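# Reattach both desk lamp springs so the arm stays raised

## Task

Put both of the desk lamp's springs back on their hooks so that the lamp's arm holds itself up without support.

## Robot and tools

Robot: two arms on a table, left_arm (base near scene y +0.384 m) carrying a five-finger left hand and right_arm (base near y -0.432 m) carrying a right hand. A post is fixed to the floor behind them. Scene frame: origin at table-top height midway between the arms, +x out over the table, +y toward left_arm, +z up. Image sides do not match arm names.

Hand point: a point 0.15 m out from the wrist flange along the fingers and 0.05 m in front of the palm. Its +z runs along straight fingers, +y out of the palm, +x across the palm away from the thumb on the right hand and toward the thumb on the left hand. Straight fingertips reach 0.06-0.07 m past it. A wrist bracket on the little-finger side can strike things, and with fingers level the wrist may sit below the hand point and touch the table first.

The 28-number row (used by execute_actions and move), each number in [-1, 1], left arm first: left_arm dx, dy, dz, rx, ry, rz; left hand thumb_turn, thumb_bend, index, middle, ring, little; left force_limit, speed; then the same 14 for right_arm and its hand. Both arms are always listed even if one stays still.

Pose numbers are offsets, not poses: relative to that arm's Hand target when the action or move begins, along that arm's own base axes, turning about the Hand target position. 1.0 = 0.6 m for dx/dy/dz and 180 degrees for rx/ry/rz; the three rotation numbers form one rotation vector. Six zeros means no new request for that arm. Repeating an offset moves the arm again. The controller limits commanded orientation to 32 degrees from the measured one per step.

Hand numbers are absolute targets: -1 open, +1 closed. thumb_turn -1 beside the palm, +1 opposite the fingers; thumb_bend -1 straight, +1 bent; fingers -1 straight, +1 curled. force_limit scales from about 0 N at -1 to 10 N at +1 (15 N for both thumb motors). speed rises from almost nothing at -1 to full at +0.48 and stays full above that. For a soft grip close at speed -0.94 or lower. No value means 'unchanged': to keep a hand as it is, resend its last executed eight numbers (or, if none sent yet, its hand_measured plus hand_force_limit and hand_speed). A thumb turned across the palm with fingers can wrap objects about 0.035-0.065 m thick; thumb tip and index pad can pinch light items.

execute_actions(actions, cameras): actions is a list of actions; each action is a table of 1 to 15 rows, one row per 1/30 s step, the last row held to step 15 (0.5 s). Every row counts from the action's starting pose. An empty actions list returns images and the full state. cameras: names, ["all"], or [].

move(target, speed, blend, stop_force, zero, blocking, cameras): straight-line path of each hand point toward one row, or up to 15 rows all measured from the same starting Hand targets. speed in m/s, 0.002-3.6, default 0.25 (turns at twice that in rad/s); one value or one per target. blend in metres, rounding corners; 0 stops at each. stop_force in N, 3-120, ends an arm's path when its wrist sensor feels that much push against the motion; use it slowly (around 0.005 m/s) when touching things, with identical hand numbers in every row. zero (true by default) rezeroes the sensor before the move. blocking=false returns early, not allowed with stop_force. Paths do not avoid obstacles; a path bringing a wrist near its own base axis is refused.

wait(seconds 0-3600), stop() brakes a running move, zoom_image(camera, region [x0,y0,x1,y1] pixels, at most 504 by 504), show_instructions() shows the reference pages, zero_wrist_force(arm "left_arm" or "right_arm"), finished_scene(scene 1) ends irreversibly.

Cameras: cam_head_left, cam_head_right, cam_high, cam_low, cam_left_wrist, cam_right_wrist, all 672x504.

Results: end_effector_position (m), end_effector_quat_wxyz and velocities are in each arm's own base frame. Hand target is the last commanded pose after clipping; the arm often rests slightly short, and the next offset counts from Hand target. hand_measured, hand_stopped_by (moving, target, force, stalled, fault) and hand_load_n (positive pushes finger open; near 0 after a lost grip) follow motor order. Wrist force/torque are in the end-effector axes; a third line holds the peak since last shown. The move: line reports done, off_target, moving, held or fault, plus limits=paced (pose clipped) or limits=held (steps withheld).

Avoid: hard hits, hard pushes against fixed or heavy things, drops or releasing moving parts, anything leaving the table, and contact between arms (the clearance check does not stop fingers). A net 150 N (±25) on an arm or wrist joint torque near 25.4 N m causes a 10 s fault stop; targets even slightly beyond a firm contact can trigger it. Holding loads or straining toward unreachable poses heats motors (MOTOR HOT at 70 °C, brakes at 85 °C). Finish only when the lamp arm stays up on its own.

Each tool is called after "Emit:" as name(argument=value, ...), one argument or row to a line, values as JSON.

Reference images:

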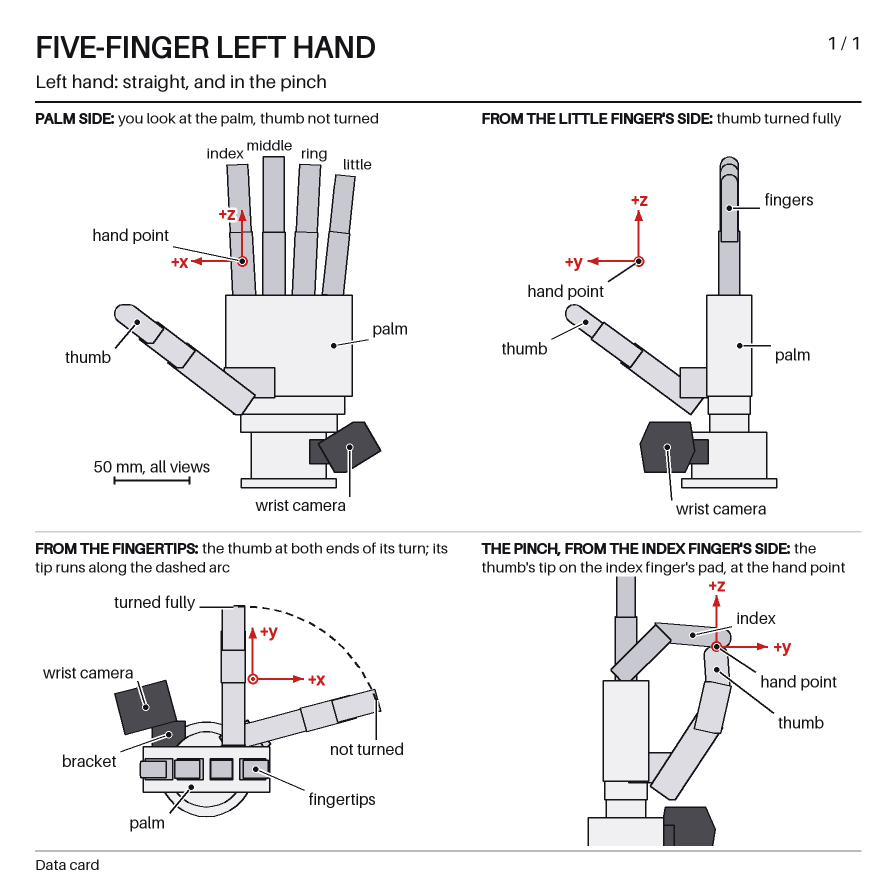

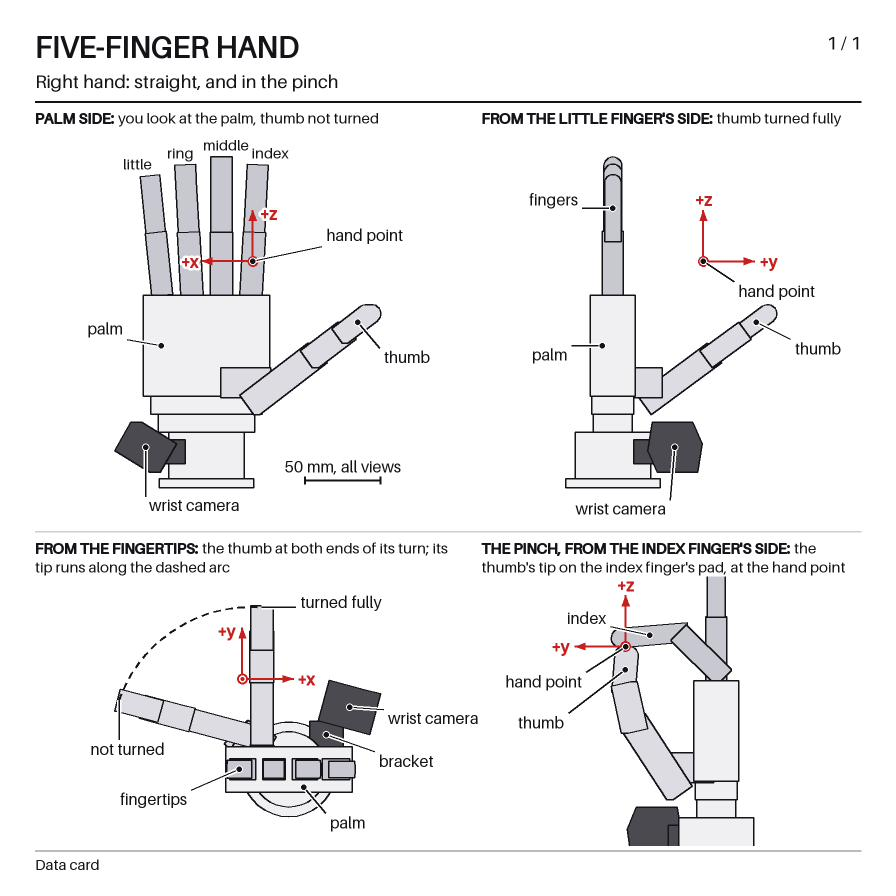

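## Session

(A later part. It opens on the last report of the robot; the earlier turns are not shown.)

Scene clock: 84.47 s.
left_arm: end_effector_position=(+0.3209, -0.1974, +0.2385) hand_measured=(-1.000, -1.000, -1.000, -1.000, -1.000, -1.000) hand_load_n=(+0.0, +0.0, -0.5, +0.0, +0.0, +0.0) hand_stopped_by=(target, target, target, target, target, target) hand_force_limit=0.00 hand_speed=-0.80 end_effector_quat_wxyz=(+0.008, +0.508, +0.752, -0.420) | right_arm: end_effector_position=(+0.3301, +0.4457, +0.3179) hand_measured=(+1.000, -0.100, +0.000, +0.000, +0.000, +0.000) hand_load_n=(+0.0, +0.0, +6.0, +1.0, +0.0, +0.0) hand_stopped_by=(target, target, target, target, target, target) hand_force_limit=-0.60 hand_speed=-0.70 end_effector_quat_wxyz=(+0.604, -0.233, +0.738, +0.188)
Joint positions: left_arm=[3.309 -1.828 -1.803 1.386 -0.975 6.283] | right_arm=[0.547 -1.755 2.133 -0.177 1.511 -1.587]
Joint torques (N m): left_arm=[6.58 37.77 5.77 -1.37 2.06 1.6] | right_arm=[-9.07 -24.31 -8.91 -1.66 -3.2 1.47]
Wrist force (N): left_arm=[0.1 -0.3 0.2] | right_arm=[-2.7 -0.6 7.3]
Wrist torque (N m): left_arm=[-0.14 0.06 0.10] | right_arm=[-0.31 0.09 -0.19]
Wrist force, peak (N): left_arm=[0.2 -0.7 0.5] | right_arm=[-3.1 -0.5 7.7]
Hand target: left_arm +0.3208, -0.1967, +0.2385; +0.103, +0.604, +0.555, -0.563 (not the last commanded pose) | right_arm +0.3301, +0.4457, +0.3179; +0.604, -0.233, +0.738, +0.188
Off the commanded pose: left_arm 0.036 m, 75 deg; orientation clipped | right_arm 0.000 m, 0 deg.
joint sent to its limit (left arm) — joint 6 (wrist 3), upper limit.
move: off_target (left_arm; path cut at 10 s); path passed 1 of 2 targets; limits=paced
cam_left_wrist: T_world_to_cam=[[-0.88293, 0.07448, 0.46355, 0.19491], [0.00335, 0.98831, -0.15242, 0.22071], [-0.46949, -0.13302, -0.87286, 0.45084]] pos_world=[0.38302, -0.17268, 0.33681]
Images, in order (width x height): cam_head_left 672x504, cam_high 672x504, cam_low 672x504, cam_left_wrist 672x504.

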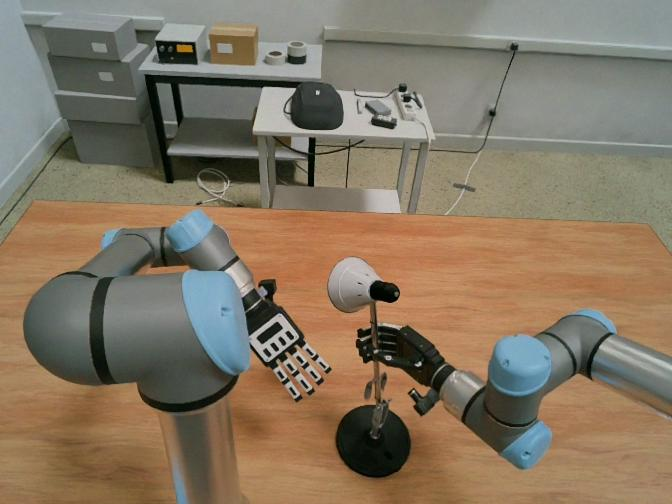

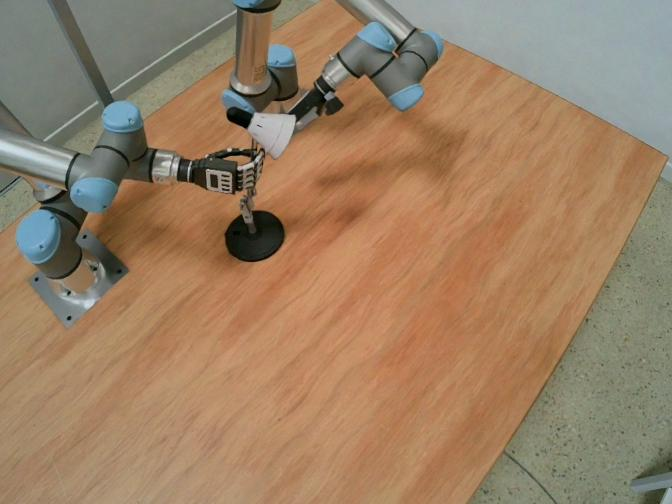

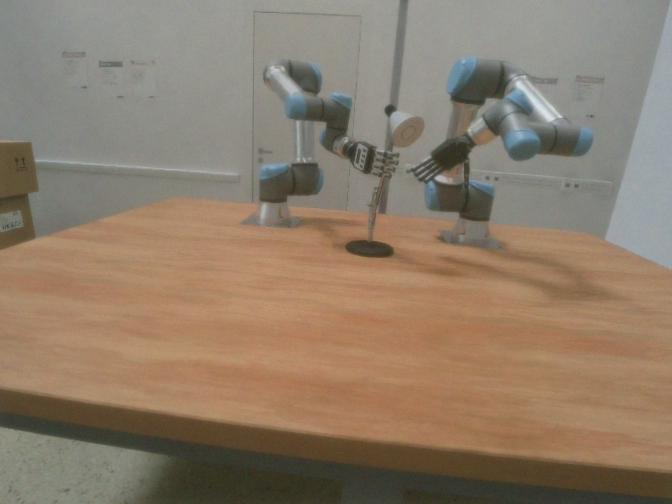

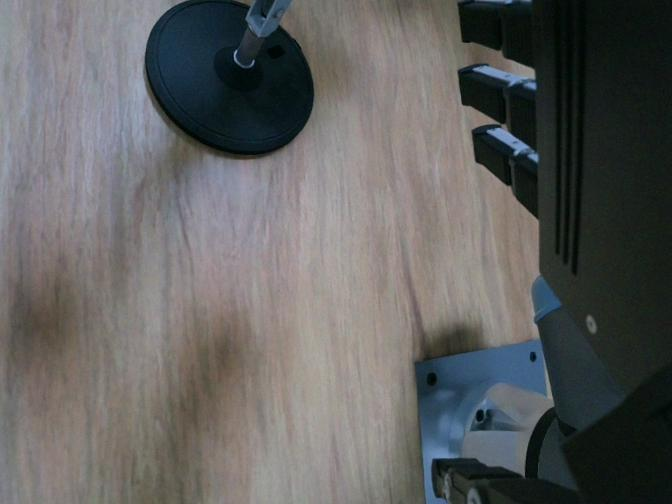

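Emit:
move(
  target=[
    [0.165,0.228,0.269,0.3735,0.4051,0.3335,-1,-1,-1,-1,-1,-1,0,-0.8,0,0,0,0,0,0,1,-0.1,0,0,0,0,-0.6,-0.7],
    [0.165,0.228,0.269,-0.3689,-0.5992,-0.4010,-1,-1,-1,-1,-1,-1,0,-0.8,0,0,0,0,0,0,1,-0.1,0,0,0,0,-0.6,-0.7],
    [0.165,0.228,0.269,-0.2033,-0.0492,-0.1140,-1,-1,-1,-1,-1,-1,0,-0.8,0,0,0,0,0,0,1,-0.1,0,0,0,0,-0.6,-0.7],
  ],
  speed=0.4,
  blend=0.02,
  cameras=["cam_left_wrist","cam_head_left"],
)

Scene clock: 94.80 s.
left_arm: end_effector_position=(+0.4195, -0.0597, +0.4000) hand_measured=(-1.000, -1.000, -1.000, -1.000, -1.000, -1.000) hand_load_n=(+0.0, +0.0, +0.0, +0.0, +0.0, +0.0) hand_stopped_by=(target, target, target, target, target, target) hand_force_limit=0.00 hand_speed=-0.80 end_effector_quat_wxyz=(+0.269, +0.724, +0.144, -0.619) | right_arm: end_effector_position=(+0.3301, +0.4457, +0.3179) hand_measured=(+1.000, -0.100, +0.000, +0.000, +0.000, +0.000) hand_load_n=(+0.0, +0.0, +5.5, +1.0, +0.0, +0.0) hand_stopped_by=(target, target, target, target, target, target) hand_force_limit=-0.60 hand_speed=-0.70 end_effector_quat_wxyz=(+0.604, -0.233, +0.738, +0.188)
Joint positions: left_arm=[3.592 -2.178 -1.416 0.542 -1.415 1.769] | right_arm=[0.547 -1.755 2.133 -0.177 1.511 -1.587]
Joint torques (N m): left_arm=[-10.33 33.15 21.59 -0.61 -1.93 1.79] | right_arm=[-9.77 -23.7 -8.54 -1.62 -3.16 1.46]
Wrist force (N): left_arm=[1.7 -2.4 -0.9] | right_arm=[-2.8 -0.6 7.3]
Wrist torque (N m): left_arm=[-0.42 -0.36 0.49] | right_arm=[-0.30 0.07 -0.17]
Wrist force, peak (N): left_arm=[0.7 -3.5 -0.5] | right_arm=[-3.1 -0.6 7.6]
Hand target: left_arm +0.4195, -0.0597, +0.4000; +0.269, +0.724, +0.144, -0.619 (not the last commanded pose) | right_arm +0.3301, +0.4457, +0.3179; +0.604, -0.233, +0.738, +0.188
Off the commanded pose: left_arm 0.000 m, 14 deg | right_arm 0.000 m, 0 deg.
move: held (left_arm; a check stopped the path); path passed 2 of 3 targets; limits=held
pose unreachable (left arm): on one or more control steps of this call, first in action 0 (counted from 0), this arm could not follow its commanded pose, so it was not sent that pose on those steps. It may still have moved: this result reports where it is.
cause: moving toward the commanded pose would bring two parts of the arm too close to each other (joints 3 (elbow) to 6 (wrist 3) lie between them).
cam_left_wrist: T_world_to_cam=[[-0.48193, 0.73562, -0.47603, 0.44393], [0.71664, 0.01833, -0.6972, -0.03036], [-0.50415, -0.67714, -0.53601, 0.50383]] pos_world=[0.48971, 0.01516, 0.46022]
Images, in order (width x height): cam_head_left 672x504, cam_left_wrist 672x504.

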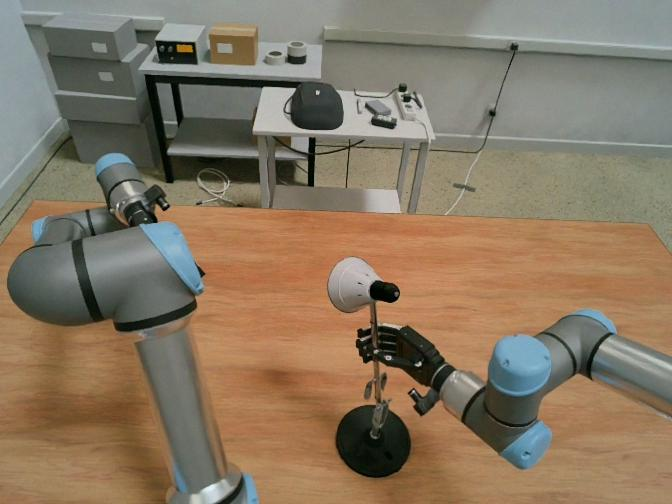

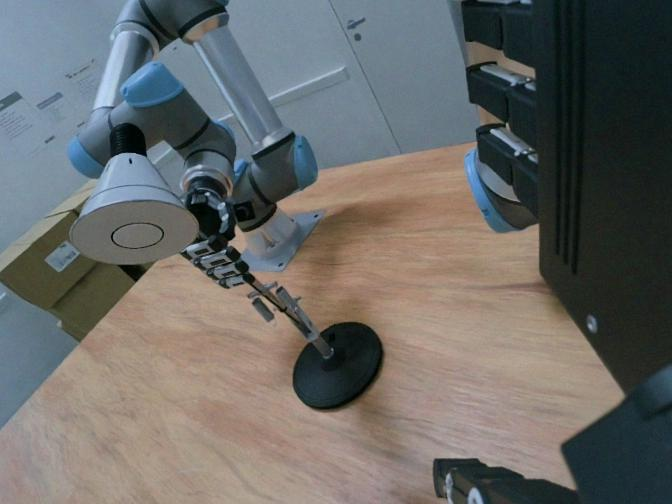

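Emit:
zoom_image(
  camera="cam_left_wrist",
  region=[180, 210, 400, 420],
)

Scaled by 2.291 from the camera's image (finer frame: 960x720).

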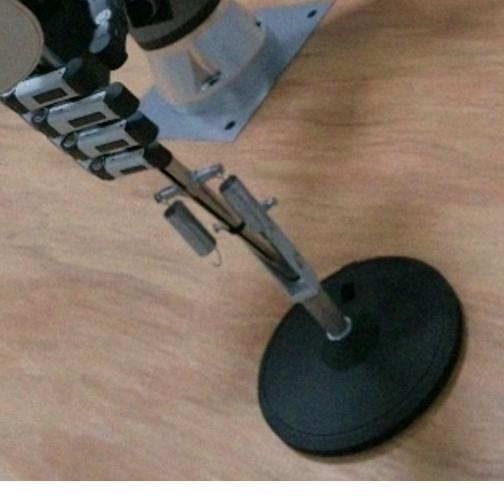

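Emit:
move(
  target=[
    [-0.099,-0.117,-0.033,0.3178,-0.3499,0.0676,-1,-1,-1,-1,-1,-1,0,-0.8,0,0,0,0,0,0,1,-0.1,0,0,0,0,-0.6,-0.7],
    [-0.166,-0.234,-0.167,0.5671,-0.7841,0.1048,-1,-1,-1,-1,-1,-1,0,-0.8,0,0,0,0,0,0,1,-0.1,0,0,0,0,-0.6,-0.7],
  ],
  speed=0.35,
  blend=0.02,
  cameras=["cam_left_wrist","cam_head_left","cam_high","cam_low"],
)

Scene clock: 105.57 s.
left_arm: end_effector_position=(+0.3193, -0.2006, +0.2998) hand_measured=(-1.000, -1.000, -1.000, -1.000, -1.000, -1.000) hand_load_n=(+0.0, +0.0, +0.0, +0.0, +0.5, +0.0) hand_stopped_by=(target, target, target, target, target, target) hand_force_limit=0.00 hand_speed=-0.80 end_effector_quat_wxyz=(-0.237, +0.670, +0.240, +0.661) | right_arm: end_effector_position=(+0.3301, +0.4457, +0.3179) hand_measured=(+1.000, -0.100, +0.000, +0.000, +0.000, +0.000) hand_load_n=(+0.0, +0.0, +5.5, +1.0, +0.0, +0.0) hand_stopped_by=(target, target, target, target, target, target) hand_force_limit=-0.60 hand_speed=-0.70 end_effector_quat_wxyz=(+0.604, -0.233, +0.738, +0.188)
Joint positions: left_arm=[2.265 -1.798 -2.076 2.735 -3.126 0.431] | right_arm=[0.547 -1.755 2.133 -0.177 1.511 -1.587]
Joint torques (N m): left_arm=[-10.5 30.85 5.81 -0.46 -3.05 2] | right_arm=[-9.89 -23.97 -8.64 -1.62 -3.14 1.26]
Wrist force (N): left_arm=[-0.8 -1.2 -0.7] | right_arm=[-2.8 -0.8 7.2]
Wrist torque (N m): left_arm=[-0.18 0.12 0.06] | right_arm=[-0.32 0.08 -0.18]
Wrist force, peak (N): left_arm=[1.8 -2.5 -0.9] | right_arm=[-3.0 -0.8 7.6]
Hand target: left_arm +0.3199, -0.2001, +0.2998; -0.228, +0.669, +0.228, +0.670 | right_arm +0.3301, +0.4457, +0.3179; +0.604, -0.233, +0.738, +0.188
Off the commanded pose: left_arm 0.001 m, 2 deg | right_arm 0.000 m, 0 deg.
move: done
cam_left_wrist: T_world_to_cam=[[-0.59135, 0.75661, 0.27901, 0.26443], [-0.26054, -0.50669, 0.82182, -0.27448], [0.76316, 0.41329, 0.49676, -0.19131]] pos_world=[0.23085, -0.26008, 0.24683]
Images, in order (width x height): cam_head_left 672x504, cam_high 672x504, cam_low 672x504, cam_left_wrist 672x504.

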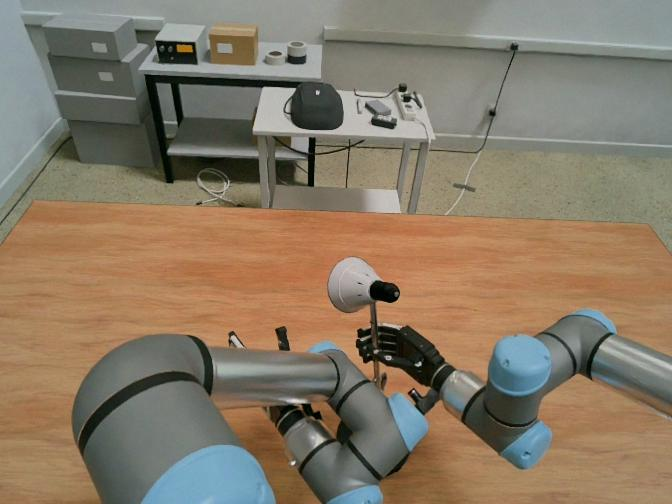

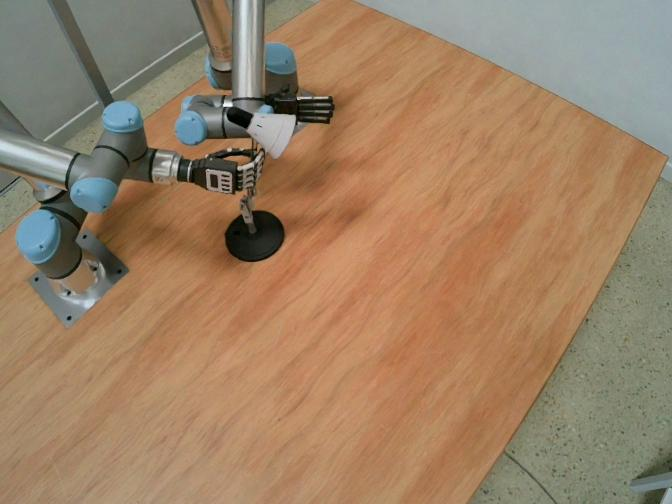

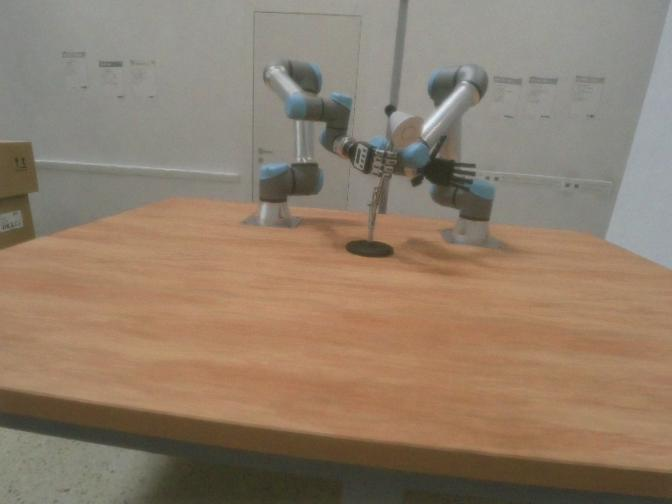

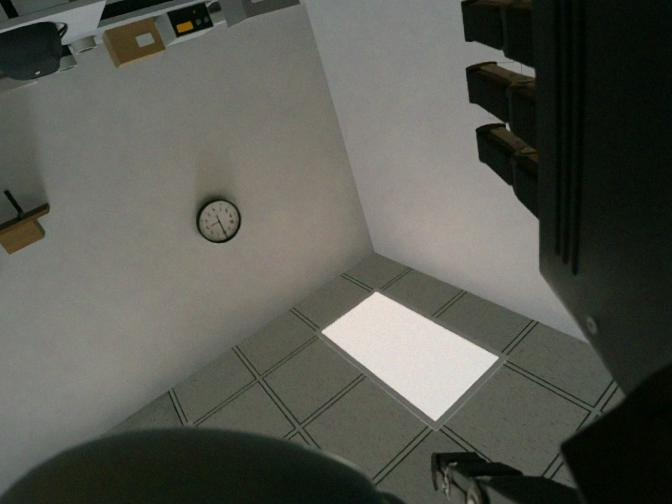

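Emit:
move(
  target=[
    [0.1335,0.1668,0.1337,-0.3045,0.3965,0,-1,-1,-1,-1,-1,-1,0,-0.8,0,0,0,0,0,0,1,-0.1,0,0,0,0,-0.6,-0.7],
    [-0.045,-0.076,-0.133,-0.609,0.793,0,-1,-1,-1,-1,-1,-1,0,-0.8,0,0,0,0,0,0,1,-0.1,0,0,0,0,-0.6,-0.7],
  ],
  speed=0.35,
  blend=0.02,
  cameras=["cam_left_wrist","cam_head_left","cam_high","cam_low"],
)

Scene clock: 110.13 s.
left_arm: end_effector_position=(+0.3209, -0.1984, +0.3016) hand_measured=(-1.000, -1.000, -1.000, -1.000, -1.000, -1.000) hand_load_n=(+0.0, +0.0, +0.0, +0.0, +0.0, +0.0) hand_stopped_by=(target, target, target, target, target, target) hand_force_limit=0.00 hand_speed=-0.80 end_effector_quat_wxyz=(-0.232, +0.680, +0.242, +0.652) | right_arm: end_effector_position=(+0.3301, +0.4457, +0.3179) hand_measured=(+1.000, -0.100, +0.000, +0.000, +0.000, +0.000) hand_load_n=(+0.0, +0.0, +5.5, +1.0, +0.0, +0.0) hand_stopped_by=(target, target, target, target, target, target) hand_force_limit=-0.60 hand_speed=-0.70 end_effector_quat_wxyz=(+0.604, -0.233, +0.738, +0.188)
Joint positions: left_arm=[2.273 -1.775 -2.075 2.713 -3.095 0.434] | right_arm=[0.547 -1.755 2.133 -0.177 1.511 -1.587]
Joint torques (N m): left_arm=[-10.06 11.48 6.3 -1.13 -3.17 -1.3] | right_arm=[-9.89 -23.43 -9.15 -1.65 -3.08 1.31]
Wrist force (N): left_arm=[-0.8 -1.4 -0.6] | right_arm=[-2.7 -0.7 7.3]
Wrist torque (N m): left_arm=[-0.21 0.11 0.15] | right_arm=[-0.31 0.06 -0.17]
Wrist force, peak (N): left_arm=[0.9 -1.8 0.1] | right_arm=[-2.9 -0.8 7.6]
Hand target: left_arm +0.3209, -0.1984, +0.3016; -0.232, +0.680, +0.242, +0.652 (not the last commanded pose) | right_arm +0.3301, +0.4457, +0.3179; +0.604, -0.233, +0.738, +0.188
Off the commanded pose: left_arm 0.098 m, 178 deg | right_arm 0.000 m, 0 deg.
move: held (left_arm; a check stopped the path); path passed 0 of 2 targets; limits=held
pose unreachable (left arm): on one or more control steps of this call, first in action 0 (counted from 0), this arm could not follow its commanded pose, so it was not sent that pose on those steps. It may still have moved: this result reports where it is.
cause: moving toward the commanded pose would bring two parts of the arm too close to each other (joints 4 (wrist 1) to 6 (wrist 3) lie between them).
cam_left_wrist: T_world_to_cam=[[-0.58105, 0.76468, 0.27864, 0.26155], [-0.24469, -0.49067, 0.83628, -0.28064], [0.77621, 0.41774, 0.47222, -0.19027]] pos_world=[0.23099, -0.25822, 0.25167]
Images, in order (width x height): cam_head_left 672x504, cam_high 672x504, cam_low 672x504, cam_left_wrist 672x504.

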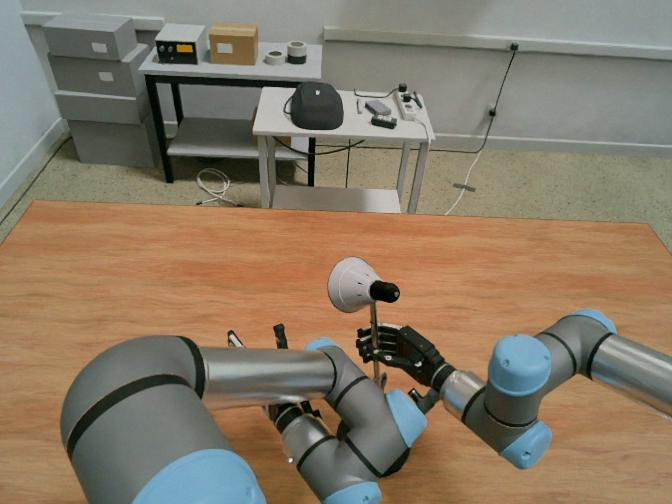

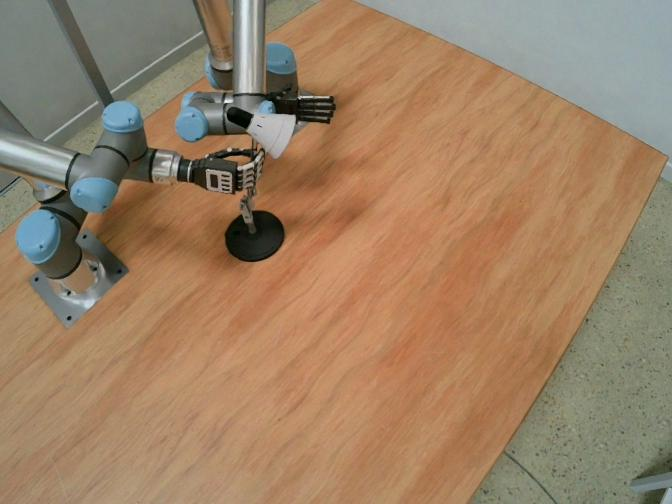

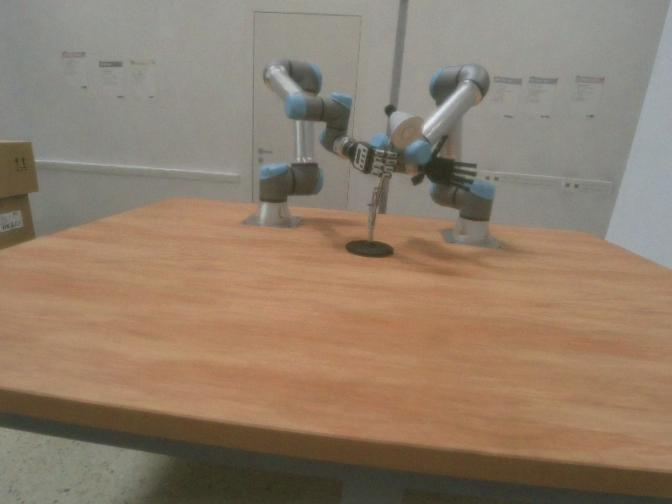

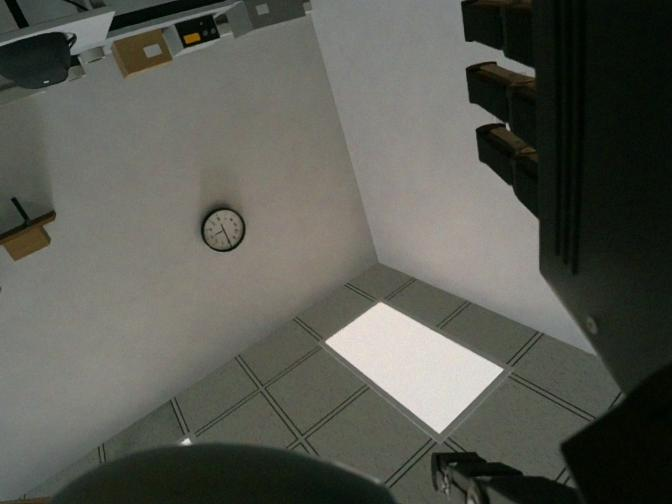

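Emit:
move(
  target=[0,0,0,-0.1015,0.1322,0,-1,-1,-1,-1,-1,-1,0,-0.8,0,0,0,0,0,0,1,-0.1,0,0,0,0,-0.6,-0.7],
  speed=0.25,
  cameras=["cam_head_left"],
)

Scene clock: 115.13 s.
left_arm: end_effector_position=(+0.3209, -0.1984, +0.3016) hand_measured=(-1.000, -1.000, -1.000, -1.000, -1.000, -1.000) hand_load_n=(+0.0, +0.0, +0.0, -0.5, +0.0, +0.0) hand_stopped_by=(target, target, target, target, target, target) hand_force_limit=0.00 hand_speed=-0.80 end_effector_quat_wxyz=(-0.166, +0.827, +0.289, +0.452) | right_arm: end_effector_position=(+0.3301, +0.4457, +0.3179) hand_measured=(+1.000, -0.100, +0.000, +0.000, +0.000, +0.000) hand_load_n=(-0.5, +0.0, +5.5, +1.0, +0.0, +0.0) hand_stopped_by=(target, target, target, target, target, target) hand_force_limit=-0.60 hand_speed=-0.70 end_effector_quat_wxyz=(+0.604, -0.233, +0.738, +0.188)
Joint positions: left_arm=[2.355 -1.632 -1.934 2.145 -2.569 0.195] | right_arm=[0.547 -1.755 2.133 -0.177 1.511 -1.587]
Joint torques (N m): left_arm=[7.58 29.03 23 -3.35 0.61 1.68] | right_arm=[-10 -23.78 -8.73 -1.62 -3.17 1.4]
Wrist force (N): left_arm=[-1.2 -0.7 0.1] | right_arm=[-2.6 -0.5 7.5]
Wrist torque (N m): left_arm=[-0.19 0.32 0.05] | right_arm=[-0.30 0.08 -0.18]
Wrist force, peak (N): left_arm=[-0.9 -1.6 -0.6] | right_arm=[-2.8 -0.7 7.7]
Hand target: left_arm +0.3209, -0.1984, +0.3016; -0.166, +0.827, +0.289, +0.452 | right_arm +0.3301, +0.4457, +0.3179; +0.604, -0.233, +0.738, +0.188
Off the commanded pose: left_arm 0.000 m, 0 deg | right_arm 0.000 m, 0 deg.
move: done

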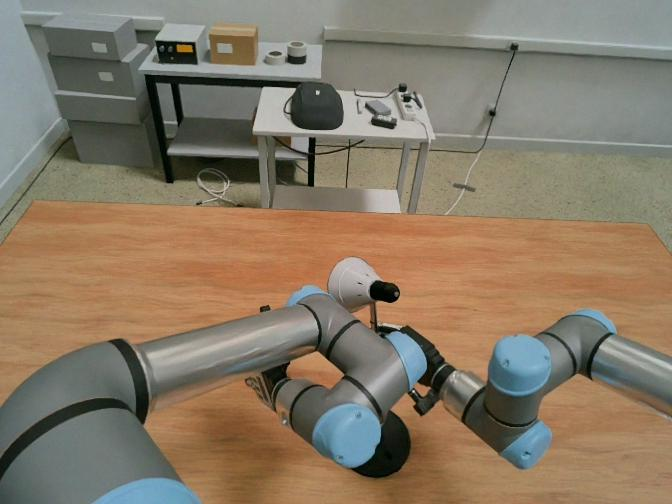

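Emit:
move(
  target=[0.132,0.197,0.131,-0.186,0.2423,0,-1,-1,-1,-1,-1,-1,0,-0.8,0,0,0,0,0,0,1,-0.1,0,0,0,0,-0.6,-0.7],
  speed=0.25,
  cameras=["cam_head_left"],
)

Scene clock: 118.17 s.
left_arm: end_effector_position=(+0.4000, -0.0802, +0.3801) hand_measured=(-1.000, -1.000, -1.000, -1.000, -1.000, -1.000) hand_load_n=(+0.0, -0.5, +0.0, +0.0, +0.0, +0.0) hand_stopped_by=(target, target, target, target, target, target) hand_force_limit=0.00 hand_speed=-0.80 end_effector_quat_wxyz=(-0.021, +0.946, +0.322, +0.017) | right_arm: end_effector_position=(+0.3301, +0.4457, +0.3179) hand_measured=(+1.000, -0.100, +0.000, +0.000, +0.000, +0.000) hand_load_n=(-0.5, +0.0, +5.5, +1.0, +0.0, +0.0) hand_stopped_by=(target, target, target, target, target, target) hand_force_limit=-0.60 hand_speed=-0.70 end_effector_quat_wxyz=(+0.604, -0.233, +0.738, +0.188)
Joint positions: left_arm=[3.355 -1.625 -1.398 1.482 -1.615 1.129] | right_arm=[0.547 -1.755 2.133 -0.177 1.511 -1.587]
Joint torques (N m): left_arm=[7.52 12.83 23.83 -3.46 1.33 1.53] | right_arm=[-9.22 -23.08 -9.09 -1.48 -3.09 1.24]
Wrist force (N): left_arm=[-0.5 -0.8 0.4] | right_arm=[-2.8 -0.7 7.3]
Wrist torque (N m): left_arm=[-0.29 0.27 0.18] | right_arm=[-0.31 0.09 -0.18]
Wrist force, peak (N): left_arm=[-1.8 -0.7 0.1] | right_arm=[-3.0 -0.7 7.6]
Hand target: left_arm +0.4001, -0.0802, +0.3802; -0.020, +0.946, +0.322, +0.017 | right_arm +0.3301, +0.4457, +0.3179; +0.604, -0.233, +0.738, +0.188
Off the commanded pose: left_arm 0.000 m, 0 deg | right_arm 0.000 m, 0 deg.
move: done

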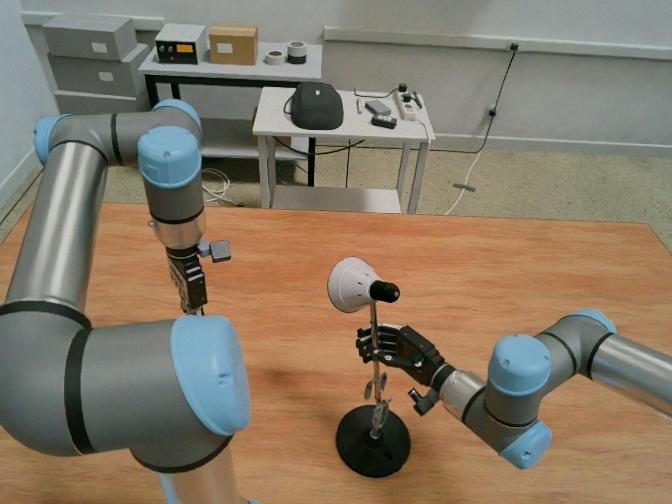

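Emit:
move(
  target=[-0.1787,-0.2758,-0.267,-0.3190,0.4034,0.0066,-1,-1,-1,-1,-1,-1,0,-0.8,0,0,0,0,0,0,1,-0.1,0,0,0,0,-0.6,-0.7],
  speed=0.25,
  cameras=["cam_left_wrist","cam_head_left","cam_head_right"],
)

Scene clock: 122.57 s.
left_arm: end_effector_position=(+0.2929, -0.2456, +0.2200) hand_measured=(-1.000, -1.000, -1.000, -1.000, -1.000, -1.000) hand_load_n=(+0.0, +0.0, +0.0, +0.0, +0.0, +0.0) hand_stopped_by=(target, target, target, target, target, target) hand_force_limit=0.00 hand_speed=-0.80 end_effector_quat_wxyz=(+0.227, +0.670, +0.228, -0.669) | right_arm: end_effector_position=(+0.3301, +0.4457, +0.3179) hand_measured=(+1.000, -0.100, +0.000, +0.000, +0.000, +0.000) hand_load_n=(+0.0, +0.0, +5.5, +1.0, +0.0, +0.0) hand_stopped_by=(target, target, target, target, target, target) hand_force_limit=-0.60 hand_speed=-0.70 end_effector_quat_wxyz=(+0.604, -0.233, +0.738, +0.188)
Joint positions: left_arm=[3.338 -2.223 -2.015 1.097 -1.112 1.57] | right_arm=[0.547 -1.755 2.133 -0.177 1.511 -1.587]
Joint torques (N m): left_arm=[-12.8 25.58 0.88 -2.86 1.55 1.4] | right_arm=[-10.05 -23.78 -9.3 -1.63 -3.07 1.33]
Wrist force (N): left_arm=[1.2 -1.7 -0.8] | right_arm=[-2.9 -0.8 7.3]
Wrist torque (N m): left_arm=[-0.30 -0.34 0.41] | right_arm=[-0.33 0.09 -0.19]
Wrist force, peak (N): left_arm=[1.7 -1.8 -0.6] | right_arm=[-3.1 -0.8 7.5]
Hand target: left_arm +0.2928, -0.2457, +0.2200; +0.227, +0.670, +0.228, -0.669 | right_arm +0.3301, +0.4457, +0.3179; +0.604, -0.233, +0.738, +0.188
Off the commanded pose: left_arm 0.000 m, 0 deg | right_arm 0.000 m, 0 deg.
move: done
cam_left_wrist: T_world_to_cam=[[-0.59988, 0.74971, -0.27942, 0.42875], [0.56233, 0.14663, -0.81381, 0.04075], [-0.56915, -0.64531, -0.50954, 0.2386]] pos_world=[0.37008, -0.17344, 0.27454]
Images, in order (width x height): cam_head_left 672x504, cam_head_right 672x504, cam_left_wrist 672x504.

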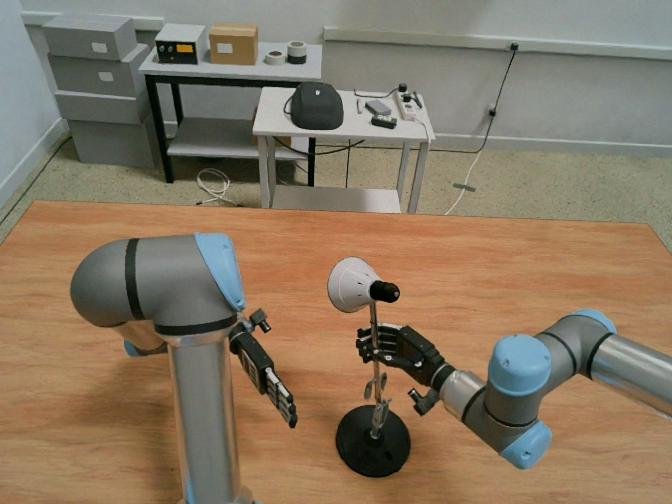

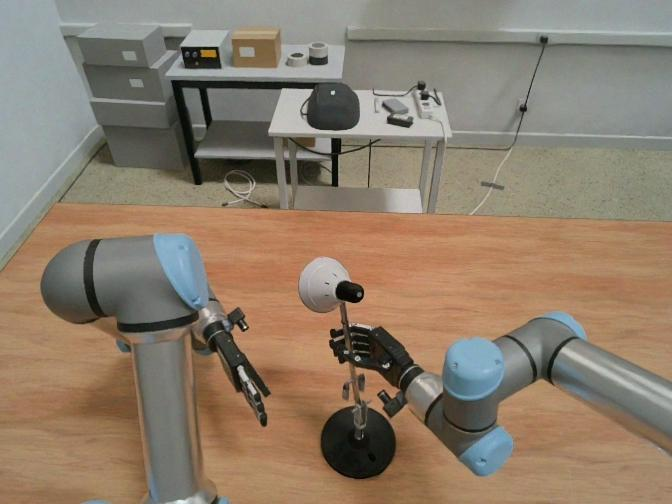

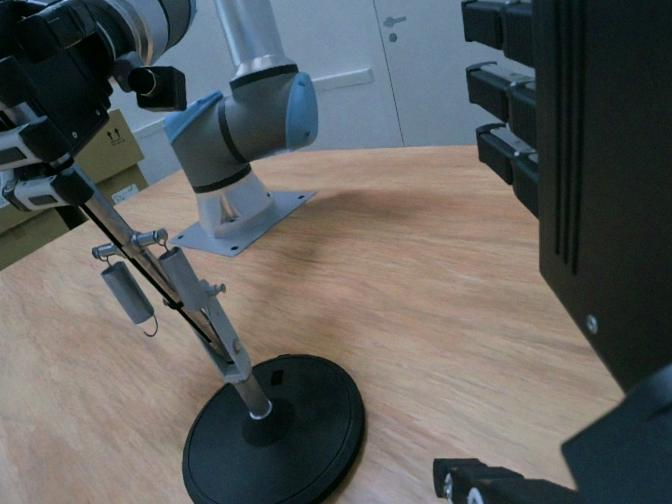

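Emit:
zoom_image(
  camera="cam_left_wrist",
  region=[70, 200, 290, 400],
)

Scaled by 2.291 from the camera's image (finer frame: 960x720).

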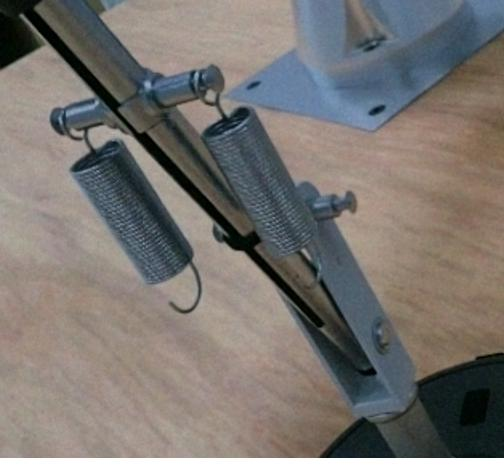

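Emit:
zoom_image(
  camera="cam_left_wrist",
  region=[150, 230, 240, 340],
)

Emit:
zoom_image(
  camera="cam_left_wrist",
  region=[80, 220, 180, 350],
)

Scaled by 4.582 from the camera's image (finer frame: 960x720).

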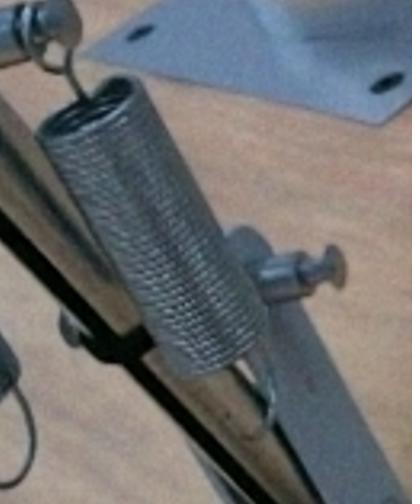

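Scaled by 3.877 from the camera's image (finer frame: 960x720).

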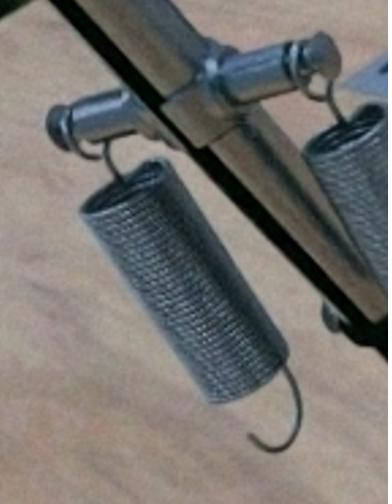

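Emit:
move(
  target=[-0.011,-0.1555,-0.100,0,0,0,1,-0.5,-0.4,-0.4,-1,-1,-0.6,-0.5,0,0,0,0,0,0,1,-0.1,0,0,0,0,-0.6,-0.7],
  speed=0.1,
  stop_force=6,
  cameras=["cam_left_wrist","cam_head_left","cam_low"],
)

Scene clock: 129.70 s.
left_arm: end_effector_position=(+0.2862, -0.3390, +0.1600) hand_measured=(+1.000, -0.500, -0.400, -0.400, -1.000, -1.000) hand_load_n=(+0.5, -0.5, +0.0, +0.0, +0.0, +0.0) hand_stopped_by=(target, target, target, target, target, target) hand_force_limit=-0.60 hand_speed=-0.50 end_effector_quat_wxyz=(+0.227, +0.670, +0.228, -0.669) | right_arm: end_effector_position=(+0.3301, +0.4457, +0.3179) hand_measured=(+1.000, -0.100, +0.000, +0.000, +0.000, +0.000) hand_load_n=(-0.5, +0.0, +5.5, +1.0, +0.0, +0.0) hand_stopped_by=(target, target, target, target, target, target) hand_force_limit=-0.60 hand_speed=-0.70 end_effector_quat_wxyz=(+0.604, -0.233, +0.738, +0.188)
Joint positions: left_arm=[3.129 -2.378 -1.962 1.198 -0.904 1.57] | right_arm=[0.547 -1.755 2.133 -0.177 1.511 -1.587]
Joint torques (N m): left_arm=[-11.25 28.99 11.78 -0.12 1.44 -0.85] | right_arm=[-9.65 -23.8 -8.3 -1.53 -3.01 1.2]
Wrist force (N): left_arm=[1.5 -1.8 -0.9] | right_arm=[-2.7 -0.7 7.4]
Wrist torque (N m): left_arm=[-0.28 -0.37 0.39] | right_arm=[-0.33 0.09 -0.18]
Wrist force, peak (N): left_arm=[1.5 -2.1 -0.8] | right_arm=[-3.0 -0.5 7.5]
Hand target: left_arm +0.2862, -0.3390, +0.1600; +0.227, +0.670, +0.228, -0.669 | right_arm +0.3301, +0.4457, +0.3179; +0.604, -0.233, +0.738, +0.188
Off the commanded pose: left_arm 0.000 m, 0 deg | right_arm 0.000 m, 0 deg.
move: done
cam_left_wrist: T_world_to_cam=[[-0.59996, 0.74962, -0.27949, 0.47796], [0.56205, 0.14633, -0.81405, 0.0093], [-0.56933, -0.64549, -0.50912, 0.14394]] pos_world=[0.36348, -0.26674, 0.21444]
Images, in order (width x height): cam_head_left 672x504, cam_low 672x504, cam_left_wrist 672x504.

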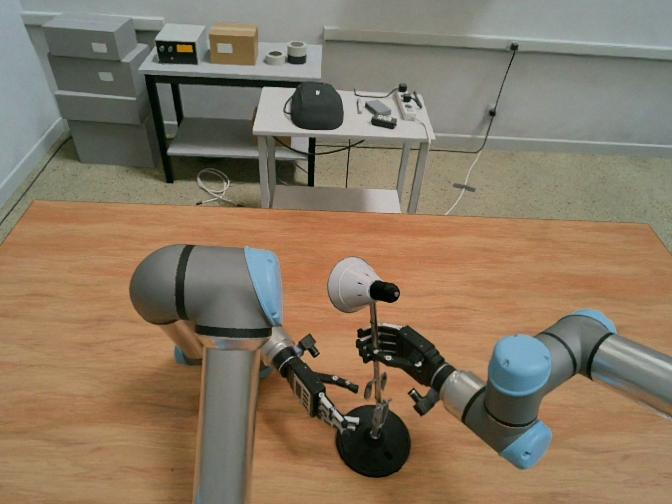

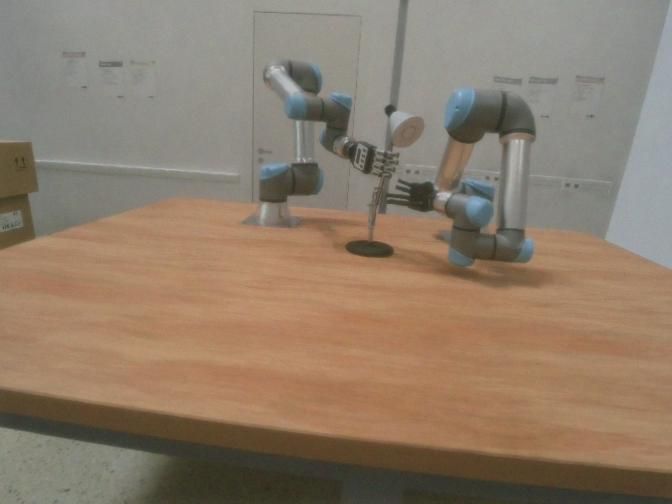

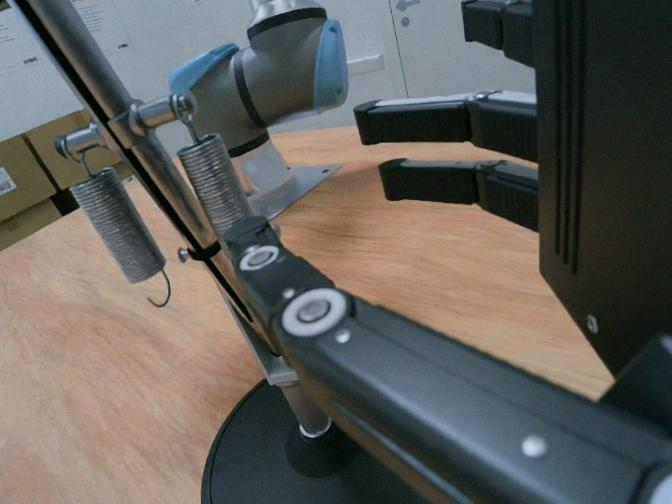

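Emit:
zoom_image(
  camera="cam_left_wrist",
  region=[40, 70, 300, 330],
)

Scaled by 1.938 from the camera's image (finer frame: 960x720).

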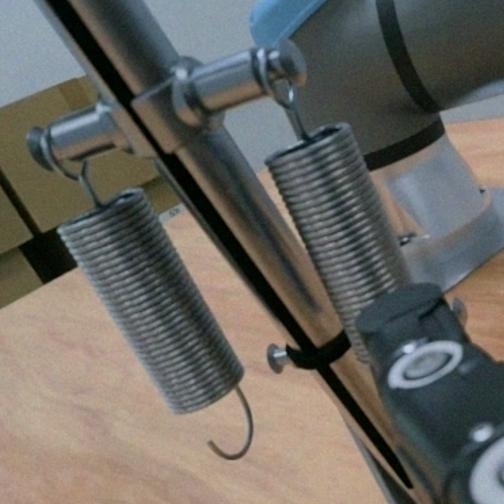

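Emit:
move(
  target=[
    [0.0138,0.0107,0.0162,0,0,0,1,-0.5,-0.4,-0.4,-1,-1,-0.6,-0.5,0,0,0,0,0,0,1,-0.1,0,0,0,0,-0.6,-0.7],
    [0.0505,-0.0372,0.0162,0,0,0,1,-0.5,-0.4,-0.4,-1,-1,-0.6,-0.5,0,0,0,0,0,0,1,-0.1,0,0,0,0,-0.6,-0.7],
  ],
  speed=0.05,
  stop_force=4,
  cameras=["cam_left_wrist","cam_head_right","cam_low"],
)

Emit:
zoom_image(
  camera="cam_left_wrist",
  region=[180, 60, 480, 330],
)

Scene clock: 139.50 s.
left_arm: end_effector_position=(+0.3165, -0.3613, +0.1697) hand_measured=(+1.000, -0.500, -0.400, -0.400, -1.000, -1.000) hand_load_n=(+0.5, +0.0, +0.0, +0.0, +0.0, +0.0) hand_stopped_by=(target, target, target, target, target, target) hand_force_limit=-0.60 hand_speed=-0.50 end_effector_quat_wxyz=(+0.227, +0.670, +0.228, -0.669) | right_arm: end_effector_position=(+0.3301, +0.4457, +0.3179) hand_measured=(+1.000, -0.100, +0.000, +0.000, +0.000, +0.000) hand_load_n=(+0.0, +0.0, +5.5, +1.0, +0.0, +0.0) hand_stopped_by=(target, target, target, target, target, target) hand_force_limit=-0.60 hand_speed=-0.70 end_effector_quat_wxyz=(+0.604, -0.233, +0.738, +0.188)
Joint positions: left_arm=[3.084 -2.393 -1.855 1.107 -0.858 1.57] | right_arm=[0.547 -1.755 2.133 -0.177 1.511 -1.587]
Joint torques (N m): left_arm=[-11.4 32.09 13.92 -2.5 1.46 -0.9] | right_arm=[-10.02 -23.5 -9.02 -1.55 -3.08 1.23]
Wrist force (N): left_arm=[1.4 -1.7 -0.8] | right_arm=[-2.7 -0.4 7.5]
Wrist torque (N m): left_arm=[-0.29 -0.35 0.40] | right_arm=[-0.30 0.08 -0.18]
Wrist force, peak (N): left_arm=[1.7 -2.0 -0.8] | right_arm=[-3.0 -0.5 7.6]
Hand target: left_arm +0.3165, -0.3613, +0.1697; +0.227, +0.670, +0.228, -0.669 | right_arm +0.3301, +0.4457, +0.3179; +0.604, -0.233, +0.738, +0.188
Off the commanded pose: left_arm 0.000 m, 0 deg | right_arm 0.000 m, 0 deg.
move: done
cam_left_wrist: T_world_to_cam=[[-0.59996, 0.74962, -0.27949, 0.51557], [0.56205, 0.14633, -0.81405, 0.00343], [-0.56933, -0.64549, -0.50912, 0.15174]] pos_world=[0.39378, -0.28904, 0.22414]
Images, in order (width x height): cam_head_right 672x504, cam_low 672x504, cam_left_wrist 672x504.

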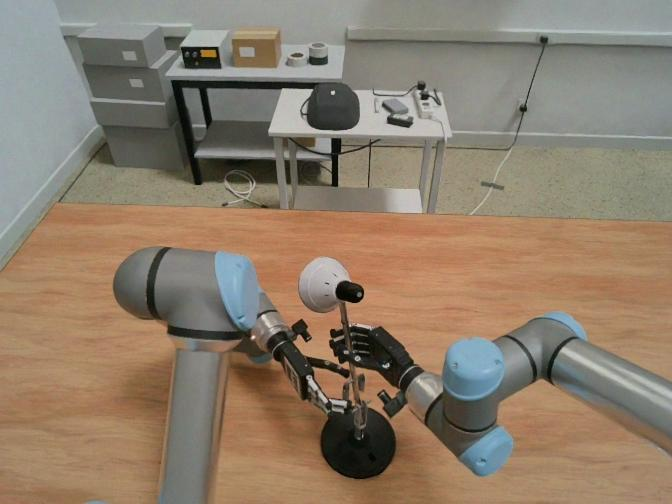

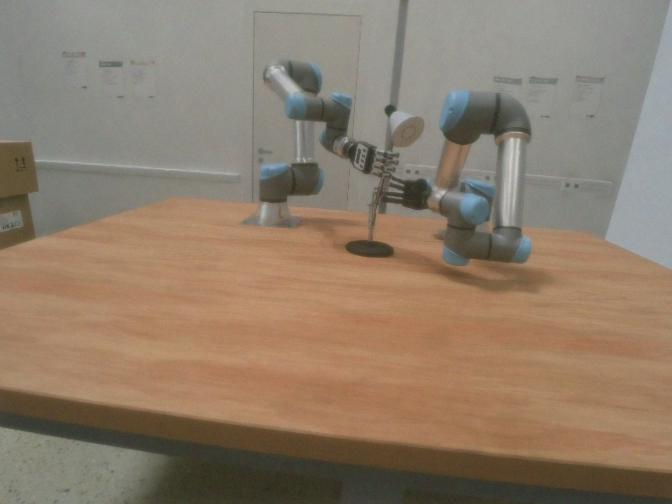

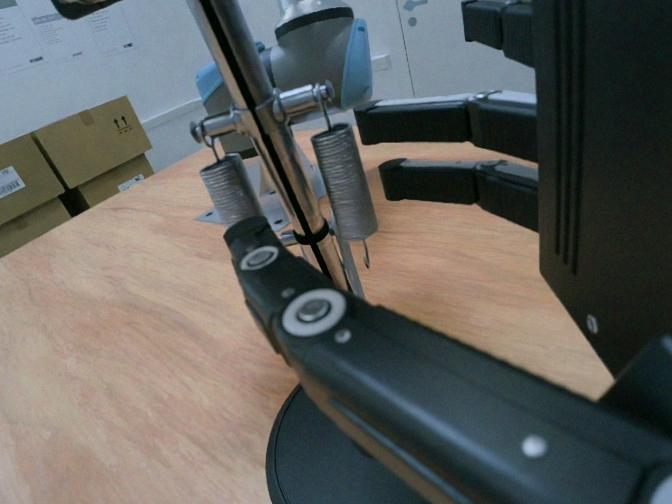

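Scaled by 1.680 from the camera's image (finer frame: 960x720).

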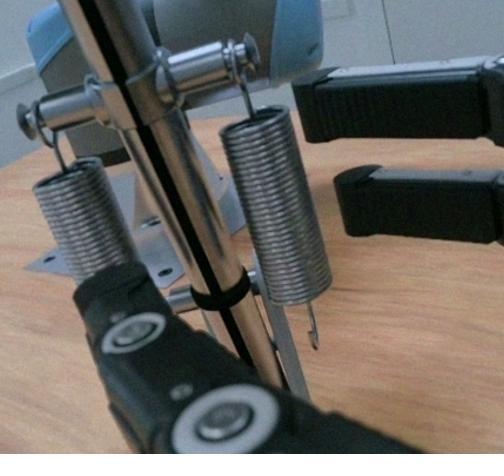

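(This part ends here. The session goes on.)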